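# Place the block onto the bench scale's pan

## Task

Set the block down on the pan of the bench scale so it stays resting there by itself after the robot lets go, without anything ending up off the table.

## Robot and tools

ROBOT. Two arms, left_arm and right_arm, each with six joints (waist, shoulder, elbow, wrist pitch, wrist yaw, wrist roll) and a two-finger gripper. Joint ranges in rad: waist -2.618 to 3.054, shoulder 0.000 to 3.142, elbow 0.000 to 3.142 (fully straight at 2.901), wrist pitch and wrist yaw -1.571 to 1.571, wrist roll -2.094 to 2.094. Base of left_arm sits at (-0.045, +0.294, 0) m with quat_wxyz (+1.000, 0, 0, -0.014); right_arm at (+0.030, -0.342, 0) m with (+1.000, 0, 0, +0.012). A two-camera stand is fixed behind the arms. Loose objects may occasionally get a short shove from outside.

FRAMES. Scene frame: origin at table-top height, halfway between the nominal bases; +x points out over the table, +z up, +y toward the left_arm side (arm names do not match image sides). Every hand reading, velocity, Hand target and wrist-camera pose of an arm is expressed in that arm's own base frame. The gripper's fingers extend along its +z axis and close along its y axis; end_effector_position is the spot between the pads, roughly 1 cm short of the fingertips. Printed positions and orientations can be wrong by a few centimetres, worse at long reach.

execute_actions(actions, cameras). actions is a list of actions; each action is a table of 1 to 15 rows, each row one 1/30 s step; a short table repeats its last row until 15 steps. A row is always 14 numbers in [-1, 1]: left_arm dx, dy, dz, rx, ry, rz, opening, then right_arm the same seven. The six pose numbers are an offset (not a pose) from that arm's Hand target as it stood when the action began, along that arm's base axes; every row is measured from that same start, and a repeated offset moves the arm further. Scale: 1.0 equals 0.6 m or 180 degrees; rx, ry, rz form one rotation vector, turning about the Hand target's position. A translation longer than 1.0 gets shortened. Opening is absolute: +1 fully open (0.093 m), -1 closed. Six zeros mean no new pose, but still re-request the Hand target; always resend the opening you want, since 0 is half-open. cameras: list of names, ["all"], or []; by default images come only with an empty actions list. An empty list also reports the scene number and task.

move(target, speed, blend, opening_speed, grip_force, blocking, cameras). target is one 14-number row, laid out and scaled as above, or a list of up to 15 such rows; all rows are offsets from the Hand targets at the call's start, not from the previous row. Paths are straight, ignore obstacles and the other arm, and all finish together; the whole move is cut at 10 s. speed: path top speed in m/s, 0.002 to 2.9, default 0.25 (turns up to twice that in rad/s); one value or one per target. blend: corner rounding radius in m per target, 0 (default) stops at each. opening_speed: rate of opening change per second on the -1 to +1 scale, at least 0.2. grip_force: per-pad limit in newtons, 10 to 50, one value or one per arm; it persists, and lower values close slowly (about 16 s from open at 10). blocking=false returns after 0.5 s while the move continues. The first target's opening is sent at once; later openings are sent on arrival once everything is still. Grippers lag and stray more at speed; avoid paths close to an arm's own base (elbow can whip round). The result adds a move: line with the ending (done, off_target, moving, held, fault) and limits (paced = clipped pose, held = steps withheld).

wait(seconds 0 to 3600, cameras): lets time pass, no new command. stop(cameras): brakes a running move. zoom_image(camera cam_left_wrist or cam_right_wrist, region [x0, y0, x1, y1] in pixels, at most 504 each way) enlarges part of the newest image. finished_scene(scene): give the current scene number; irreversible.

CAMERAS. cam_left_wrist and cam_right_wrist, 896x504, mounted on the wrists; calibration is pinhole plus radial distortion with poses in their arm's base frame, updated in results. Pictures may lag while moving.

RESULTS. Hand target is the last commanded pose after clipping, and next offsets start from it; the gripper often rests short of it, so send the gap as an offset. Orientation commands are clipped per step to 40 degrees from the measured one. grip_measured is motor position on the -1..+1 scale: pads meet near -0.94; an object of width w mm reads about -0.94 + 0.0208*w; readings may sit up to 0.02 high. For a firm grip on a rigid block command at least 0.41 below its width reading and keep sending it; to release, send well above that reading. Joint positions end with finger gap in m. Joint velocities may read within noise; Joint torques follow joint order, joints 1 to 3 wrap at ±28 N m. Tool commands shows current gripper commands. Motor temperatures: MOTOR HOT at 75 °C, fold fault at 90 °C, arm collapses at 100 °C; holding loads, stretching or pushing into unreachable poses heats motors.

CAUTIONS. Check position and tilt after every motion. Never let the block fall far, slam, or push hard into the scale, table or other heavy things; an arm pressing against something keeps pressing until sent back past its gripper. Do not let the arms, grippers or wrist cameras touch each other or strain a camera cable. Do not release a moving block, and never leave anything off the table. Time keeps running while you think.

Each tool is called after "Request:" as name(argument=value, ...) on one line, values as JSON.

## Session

Request:
execute_actions(actions=[])

Scene clock: 0.00 s.
left_arm: end_effector_position=(+0.2208, -0.2222, +0.3263) grip_measured=+1.000 end_effector_quat_wxyz=(+0.319, +0.226, +0.852, -0.348) | right_arm: end_effector_position=(+0.2951, +0.0571, +0.4247) grip_measured=+1.000 end_effector_quat_wxyz=(+0.522, -0.065, +0.841, +0.129)
Joint positions: left_arm=[-0.561 1.105 1.34 -0.892 0.434 -0.257 0.093] | right_arm=[0.061 1.117 1.656 -0.988 -0.233 0.054 0.093]
Joint velocities: within noise
Joint torques (N m): no reading
Motor temperatures (°C): left_arm=[25 29 32 28 29 23 26] | right_arm=[27 34 35 24 25 24 26]
Heat: left arm: 32 °C; right arm: 35 °C.
Hand target: left_arm +0.2211, -0.2225, +0.3345; +0.329, +0.228, +0.846, -0.352 | right_arm +0.2941, +0.0571, +0.4312; +0.530, -0.066, +0.835, +0.129
Tool commands: left_gripper/opening=+1.0 right_gripper/opening=+1.0
camera_calibration:
cam_left_wrist: T_world_to_cam=[[-0.59451, -0.67735, 0.4333, -0.15869], [-0.79944, 0.44009, -0.40892, 0.44786], [0.08629, -0.58951, -0.80314, 0.19649]] pos_world=[0.24674, -0.18875, 0.40971]
cam_right_wrist: T_world_to_cam=[[0.24348, -0.95662, -0.16001, 0.05349], [-0.78277, -0.09639, -0.61481, 0.53442], [0.57271, 0.27494, -0.77227, 0.23122]] pos_world=[0.27288, 0.0391, 0.51569]

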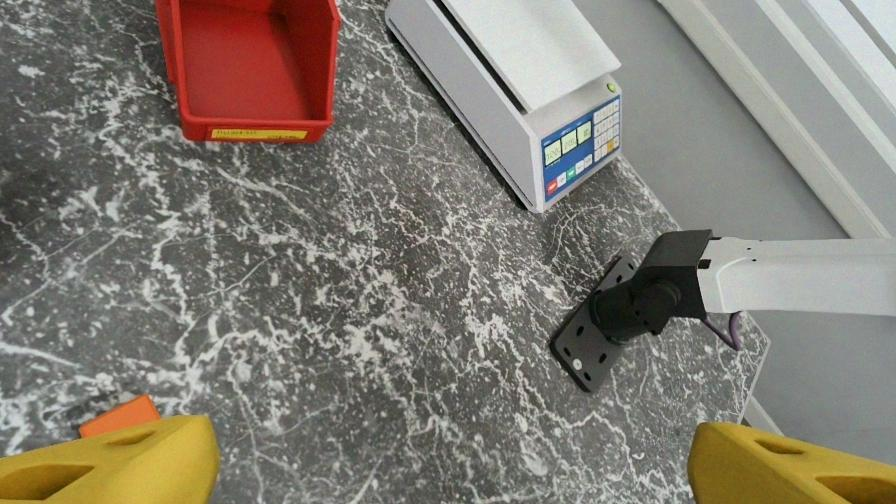

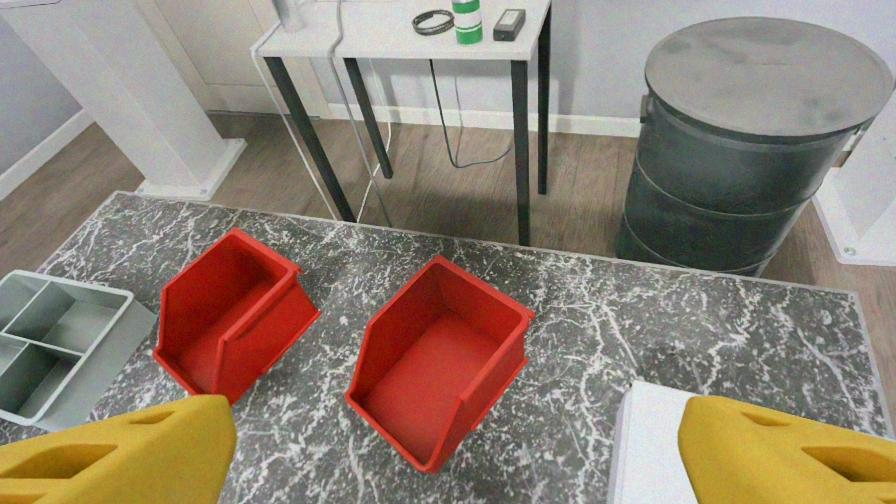

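Request:
move(target=[0.105,0.591,0,0,0,0.389,1,-0.079,0.6215,-0.452,-0.234,0.292,0.201,0.6], speed=0.5, cameras=["all"])

Scene clock: 39.50 s.
left_arm: end_effector_position=(+0.2806, +0.1238, +0.3205) grip_measured=+1.000 end_effector_quat_wxyz=(+0.452, -0.299, +0.833, -0.114) | right_arm: end_effector_position=(+0.2452, +0.4273, +0.1536) grip_measured=+0.602 end_effector_quat_wxyz=(+0.081, -0.418, +0.903, +0.049)
Joint positions: left_arm=[0.66 1.09 1.323 -0.913 0.456 -0.249 0.093] | right_arm=[1.055 2.407 2.58 -1.554 0.015 0.186 0.074]
Joint torques (N m): left_arm=[0.9 -1.65 10.59 2.11 -0.05 -0.03] | right_arm=[-0.54 -12.22 8.34 0.68 -0.22 -0.15]
Motor temperatures (°C): left_arm=[25 29 36 34 29 23 26] | right_arm=[27 35 39 31 25 24 26]
Heat: left arm: 36 °C; right arm: 39 °C.
Hand target: left_arm +0.2841, +0.1322, +0.3344; +0.471, -0.299, +0.824, -0.099 | right_arm +0.2467, +0.4300, +0.1599; +0.001, -0.422, +0.906, +0.000
Off the commanded pose: left_arm 0.017 m, 3 deg | right_arm 0.007 m, 11 deg.
joint sent to its limit (right arm) — joint 4 (wrist pitch), lower limit. The joint targets are off in orientation, not in position.
move: off_target (left_arm, right_arm)
cam_left_wrist: T_world_to_cam=[[0.41989, -0.79179, 0.44358, -0.16002], [-0.70543, -0.59223, -0.3894, 0.43605], [0.57102, -0.14941, -0.80722, 0.20146]] pos_world=[0.25975, 0.16164, 0.4034]
cam_right_wrist: T_world_to_cam=[[0.75796, -0.65175, -0.02669, 0.09953], [-0.62336, -0.73579, 0.26465, 0.46331], [-0.19212, -0.18396, -0.96398, 0.36173]] pos_world=[0.28286, 0.47231, 0.22874]

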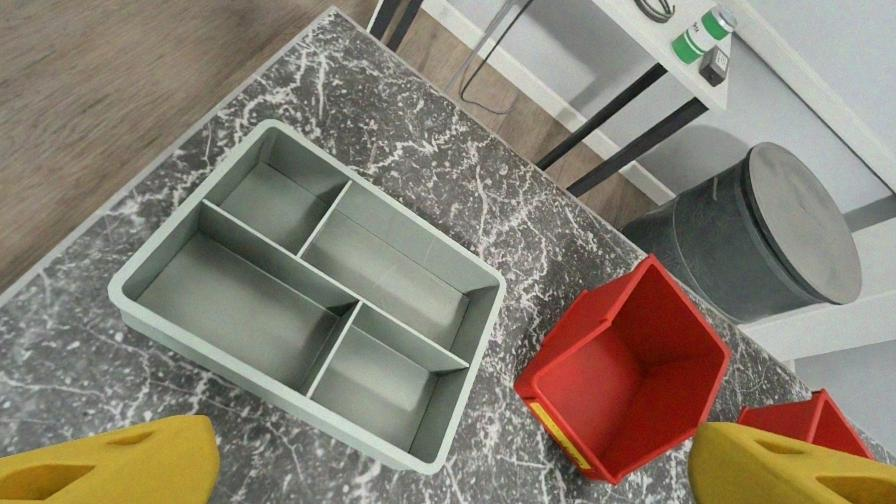

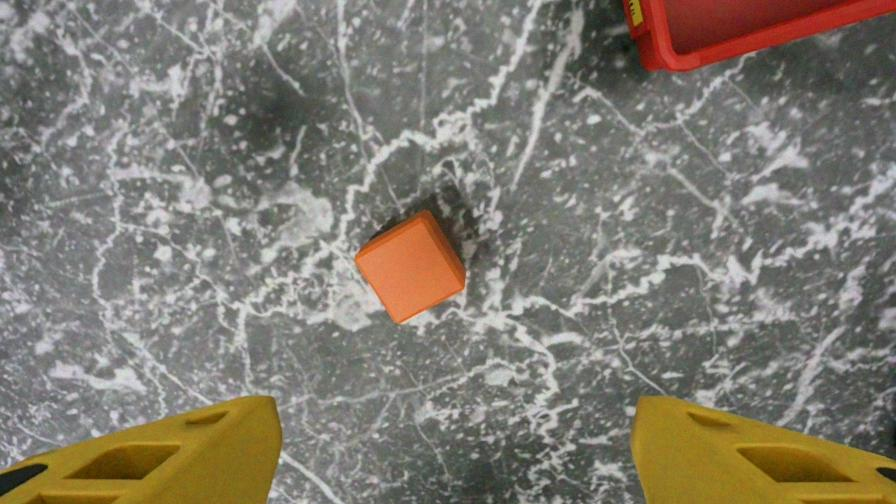

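Request:
zoom_image(camera="cam_right_wrist", region=[330, 190, 490, 340])

Scaled by 3.150.

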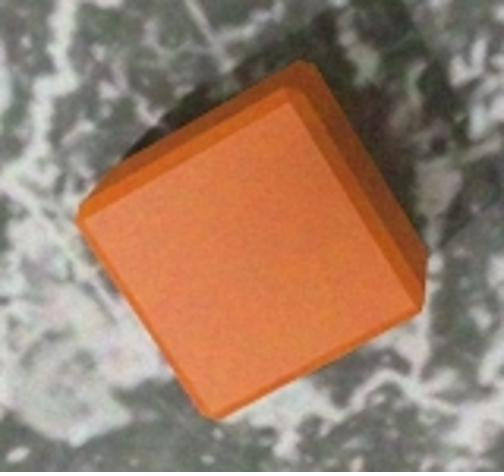

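Request:
move(target=[[0,0,0,0,0,0,1,-0.0387,0.0158,-0.10,0,0,0.162,0.6],[0,0,0,0,0,0,1,-0.0387,0.0158,-0.183,0,0,0.162,0.6]], speed=0.3, blend=[0.02,0], cameras=["cam_right_wrist"])

Scene clock: 62.30 s.
left_arm: end_effector_position=(+0.2806, +0.1239, +0.3206) grip_measured=+1.000 end_effector_quat_wxyz=(+0.452, -0.299, +0.833, -0.114) | right_arm: end_effector_position=(+0.2251, +0.4360, +0.0546) grip_measured=+0.602 end_effector_quat_wxyz=(+0.000, -0.631, +0.775, -0.003)
Joint positions: left_arm=[0.66 1.09 1.323 -0.913 0.455 -0.249 0.093] | right_arm=[1.096 2.574 2.499 -1.499 0.005 -0.271 0.074]
Joint torques (N m): left_arm=[0.83 -1.74 10.61 2.15 -0.03 0] | right_arm=[0.28 -13.38 5.3 0.53 -0.15 -0.13]
Motor temperatures (°C): left_arm=[25 29 37 37 29 23 26] | right_arm=[27 47 44 28 25 24 26]
Heat: left arm: 37 °C; right arm: 47 °C.
Hand target: left_arm +0.2841, +0.1322, +0.3344; +0.471, -0.299, +0.824, -0.099 | right_arm +0.2236, +0.4394, +0.0501; +0.001, -0.637, +0.771, +0.000
Off the commanded pose: left_arm 0.016 m, 3 deg | right_arm 0.006 m, 1 deg.
move: done
cam_right_wrist: T_world_to_cam=[[0.97722, -0.21224, -0.00116, -0.12458], [-0.18961, -0.87543, 0.4446, 0.43683], [-0.09538, -0.43425, -0.89573, 0.34772]] pos_world=[0.23774, 0.50697, 0.1171]

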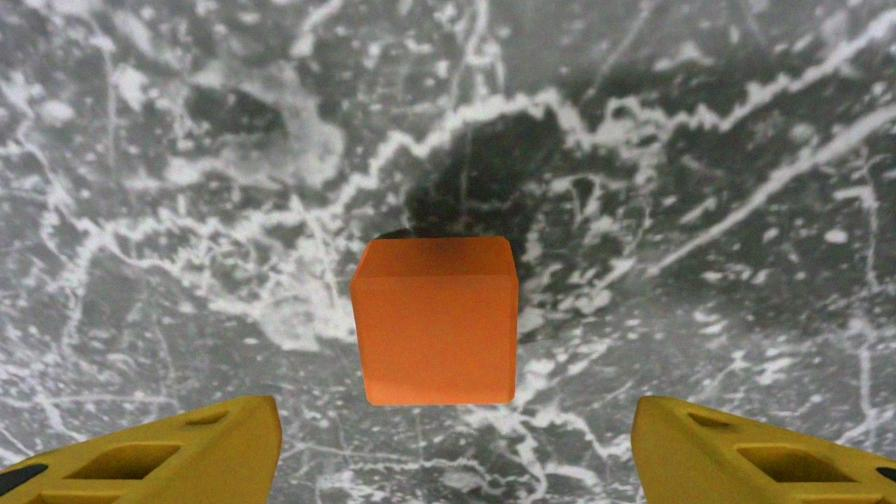

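Request:
move(target=[[0,0,0,0,0,0,1,-0.0057,-0.0042,-0.0468,0,0,0,0.6],[0,0,0,0,0,0,1,-0.0057,-0.0042,-0.0468,0,0,0,-0.6]], speed=0.07, opening_speed=2, cameras=["cam_right_wrist"])

Scene clock: 82.87 s.
left_arm: end_effector_position=(+0.2806, +0.1239, +0.3206) grip_measured=+1.000 end_effector_quat_wxyz=(+0.452, -0.299, +0.833, -0.114) | right_arm: end_effector_position=(+0.2214, +0.4326, +0.0087) grip_measured=-0.317 end_effector_quat_wxyz=(-0.015, -0.633, +0.774, -0.010)
Joint positions: left_arm=[0.66 1.09 1.323 -0.913 0.455 -0.249 0.093] | right_arm=[1.1 2.573 2.314 -1.348 0.006 -0.271 0.03]
Joint torques (N m): left_arm=[0.81 -1.7 10.63 2.16 -0.04 0] | right_arm=[0.32 -17.16 4.23 0.43 -0.17 -0.08]
Heat: left arm: 39 °C; right arm: 50 °C.
Hand target: left_arm +0.2841, +0.1322, +0.3344; +0.471, -0.299, +0.824, -0.099 | right_arm +0.2201, +0.4370, +0.0221; +0.001, -0.637, +0.771, +0.000
Off the commanded pose: left_arm 0.016 m, 3 deg | right_arm 0.014 m, 2 deg.
move: off_target (right_arm); target 2's new opening was sent with right_arm's hand 0.015 m and 3 deg from that target
cam_right_wrist: T_world_to_cam=[[0.97794, -0.20868, -0.00902, -0.1234], [-0.17966, -0.86243, 0.47322, 0.44551], [-0.10653, -0.46116, -0.8809, 0.31868]] pos_world=[0.23466, 0.50544, 0.06879]

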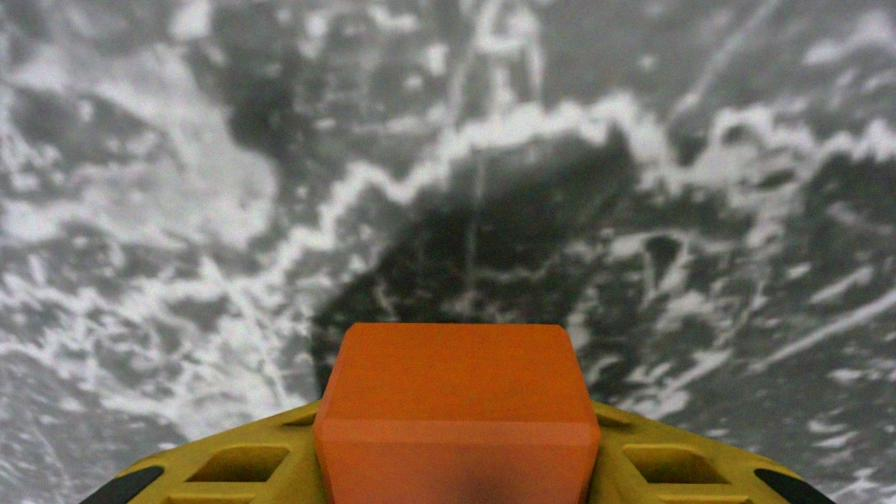

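Request:
move(target=[[0,0,0,0,0,0,1,0,-0.02,0.317,0,0,0,-0.6],[0,0,0,0,0,0,1,0.2167,-0.878,0.347,0,0,-0.494,-0.6]], speed=0.5, blend=[0.06,0], cameras=["cam_right_wrist"])

Scene clock: 92.87 s.
left_arm: end_effector_position=(+0.2806, +0.1239, +0.3206) grip_measured=+1.000 end_effector_quat_wxyz=(+0.452, -0.299, +0.833, -0.114) | right_arm: end_effector_position=(+0.3429, -0.0901, +0.2233) grip_measured=-0.302 end_effector_quat_wxyz=(+0.073, +0.084, +0.994, -0.015)
Joint positions: left_arm=[0.66 1.09 1.323 -0.913 0.455 -0.249 0.093] | right_arm=[-0.255 1.817 1.957 -1.562 0.005 -0.085 0.031]
Joint torques (N m): left_arm=[0.73 -1.66 10.61 2.15 -0.03 0] | right_arm=[0.27 -7.24 8.72 0.63 -0.12 0.03]
Motor temperatures (°C): left_arm=[25 29 39 38 29 23 26] | right_arm=[27 52 41 26 25 24 27]
Heat: left arm: 39 °C; right arm: 52 °C.
Hand target: left_arm +0.2841, +0.1322, +0.3344; +0.471, -0.299, +0.824, -0.099 | right_arm +0.3501, -0.0897, +0.2303; +0.001, +0.085, +0.996, -0.001
Off the commanded pose: left_arm 0.016 m, 3 deg | right_arm 0.010 m, 8 deg.
joint sent to its limit (right arm) — joint 4 (wrist pitch), lower limit. The joint targets are off in orientation, not in position.
move: off_target (right_arm)
cam_right_wrist: T_world_to_cam=[[-0.17883, -0.98381, 0.01132, -0.02708], [-0.93666, 0.17376, 0.3041, 0.30566], [-0.30114, 0.04378, -0.95257, 0.40786]] pos_world=[0.40428, -0.09761, 0.29587]

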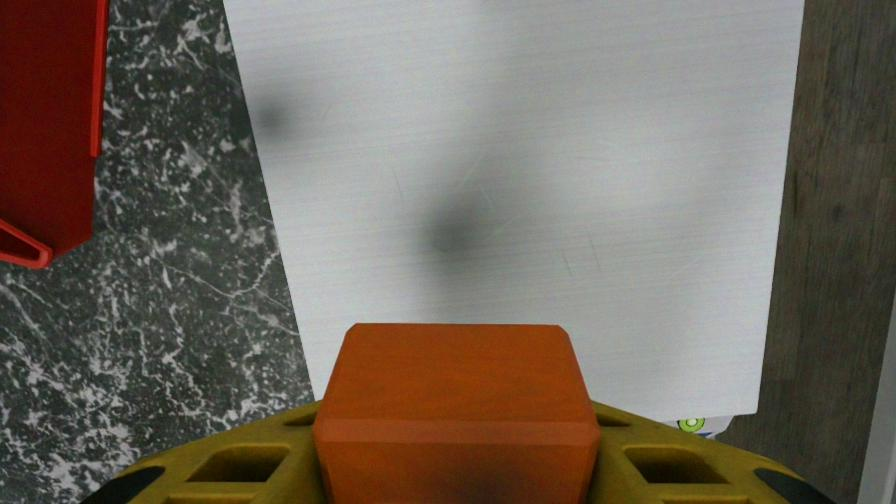

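Request:
move(target=[[0,0,0,0,0,0,1,0.0365,-0.0538,-0.139,0,0,0,-0.6],[0,0,0,0,0,0,1,0.0365,-0.0538,-0.172,0,0,0,-0.6]], speed=[0.25,0.06], blend=[0.01,0], cameras=["cam_right_wrist"])

Scene clock: 105.97 s.
left_arm: end_effector_position=(+0.2806, +0.1239, +0.3206) grip_measured=+1.000 end_effector_quat_wxyz=(+0.452, -0.299, +0.833, -0.114) | right_arm: end_effector_position=(+0.3707, -0.1221, +0.1287) grip_measured=-0.302 end_effector_quat_wxyz=(-0.005, +0.090, +0.996, -0.002)
Joint positions: left_arm=[0.66 1.09 1.323 -0.913 0.455 -0.249 0.093] | right_arm=[-0.316 2.048 1.899 -1.431 0.005 -0.137 0.031]
Joint torques (N m): left_arm=[0.84 -1.7 10.55 2.13 -0.04 -0.01] | right_arm=[-0.14 -10.73 4.86 0.5 -0.11 -0.12]
Heat: left arm: 40 °C; right arm: 50 °C.
Hand target: left_arm +0.2841, +0.1322, +0.3344; +0.471, -0.299, +0.824, -0.099 | right_arm +0.3720, -0.1221, +0.1272; +0.001, +0.085, +0.996, -0.001
Off the commanded pose: left_arm 0.016 m, 3 deg | right_arm 0.002 m, 1 deg.
move: done; blend cut to 0.0099 m at target 1
cam_right_wrist: T_world_to_cam=[[-0.18807, -0.98216, -0.001, -0.04727], [-0.87756, 0.16758, 0.44923, 0.32468], [-0.44105, 0.08536, -0.89341, 0.37687]] pos_world=[0.44225, -0.13301, 0.1908]

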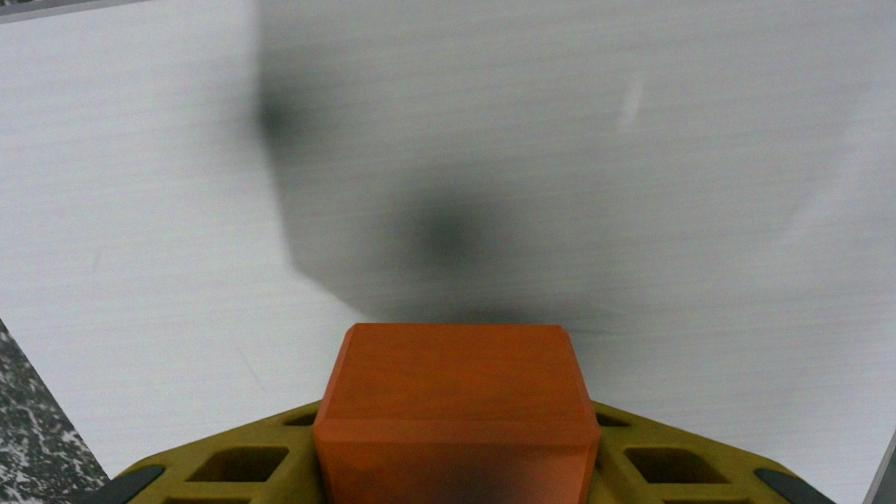

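Request:
move(target=[0,0,0,0,0,0,1,0,0,-0.0245,0,0,0,-0.6], speed=0.05, cameras=["cam_right_wrist"])

Scene clock: 110.03 s.
left_arm: end_effector_position=(+0.2806, +0.1239, +0.3206) grip_measured=+1.000 end_effector_quat_wxyz=(+0.452, -0.299, +0.833, -0.114) | right_arm: end_effector_position=(+0.3709, -0.1221, +0.1128) grip_measured=-0.302 end_effector_quat_wxyz=(-0.006, +0.090, +0.996, -0.001)
Joint positions: left_arm=[0.66 1.09 1.323 -0.913 0.455 -0.249 0.093] | right_arm=[-0.316 2.048 1.836 -1.371 0.005 -0.137 0.031]
Joint torques (N m): left_arm=[0.77 -1.73 10.61 2.16 -0.03 0.01] | right_arm=[-0.24 -11.14 4.81 0.51 -0.13 -0.11]
Heat: left arm: 40 °C; right arm: 51 °C.
Hand target: left_arm +0.2841, +0.1322, +0.3344; +0.471, -0.299, +0.824, -0.099 | right_arm +0.3721, -0.1221, +0.1125; +0.001, +0.085, +0.996, -0.001
Off the commanded pose: left_arm 0.016 m, 3 deg | right_arm 0.001 m, 1 deg.
move: done
cam_right_wrist: T_world_to_cam=[[-0.18812, -0.98215, -0.00142, -0.04724], [-0.87625, 0.16718, 0.45192, 0.3311], [-0.44362, 0.08625, -0.89206, 0.36364]] pos_world=[0.44256, -0.13311, 0.17469]

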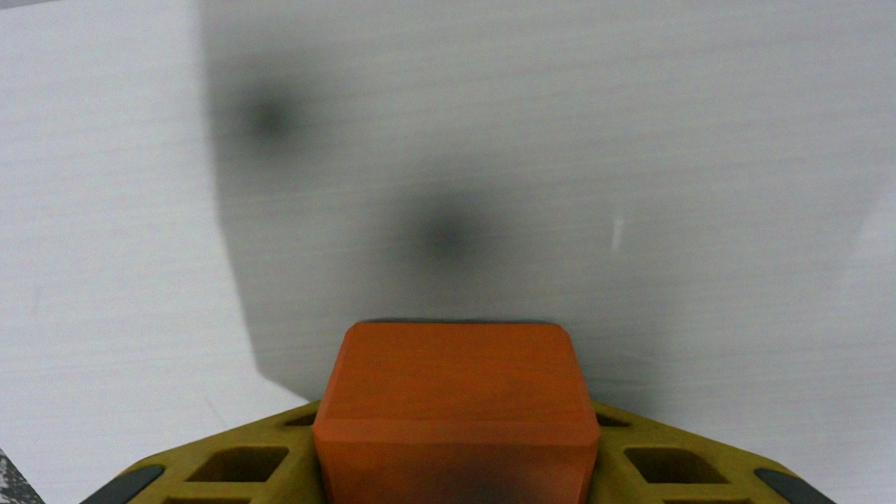

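Request:
move(target=[[0,0,0,0,0,0,1,0,0,-0.007,0,0,0,-0.6],[0,0,0,0,0,0,1,0,0,-0.007,0,0,0,0.3],[0,0,0,0,0,0,1,0,0,0.11,0,0,0,0.3]], speed=[0.03,0.03,0.15], opening_speed=1, cameras=["cam_right_wrist"])

Scene clock: 117.50 s.
left_arm: end_effector_position=(+0.2806, +0.1239, +0.3206) grip_measured=+1.000 end_effector_quat_wxyz=(+0.452, -0.299, +0.833, -0.114) | right_arm: end_effector_position=(+0.3717, -0.1182, +0.1652) grip_measured=+0.298 end_effector_quat_wxyz=(+0.009, +0.087, +0.996, +0.002)
Joint positions: left_arm=[0.66 1.09 1.323 -0.913 0.455 -0.249 0.093] | right_arm=[-0.311 2.047 2.045 -1.553 -0.008 -0.137 0.06]
Joint torques (N m): left_arm=[0.79 -1.73 10.62 2.14 -0.03 0] | right_arm=[-0.57 -11.6 7.68 0.28 -0.02 -0.11]
Heat: left arm: 40 °C; right arm: 52 °C.
Hand target: left_arm +0.2841, +0.1322, +0.3344; +0.471, -0.299, +0.824, -0.099 | right_arm +0.3721, -0.1222, +0.1784; +0.001, +0.085, +0.996, -0.001
Off the commanded pose: left_arm 0.016 m, 3 deg | right_arm 0.014 m, 1 deg.
joint sent to its limit (right arm) — joint 4 (wrist pitch), lower limit. The joint targets are off in orientation, not in position.
move: off_target (right_arm)
cam_right_wrist: T_world_to_cam=[[-0.18307, -0.98304, -0.01116, -0.04353], [-0.89031, 0.16096, 0.42596, 0.31628], [-0.41694, 0.08792, -0.90467, 0.40284]] pos_world=[0.44158, -0.12912, 0.22923]

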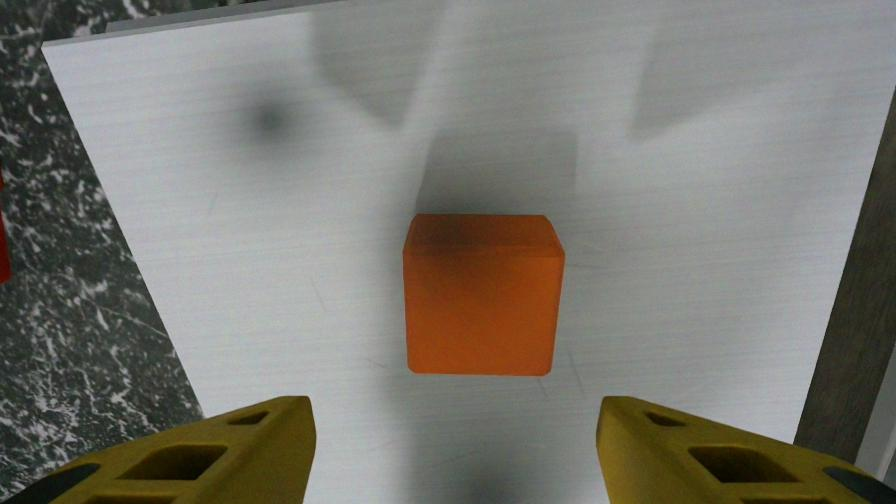

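Request:
finished_scene(scene=2)

The scene is finished: the task was done.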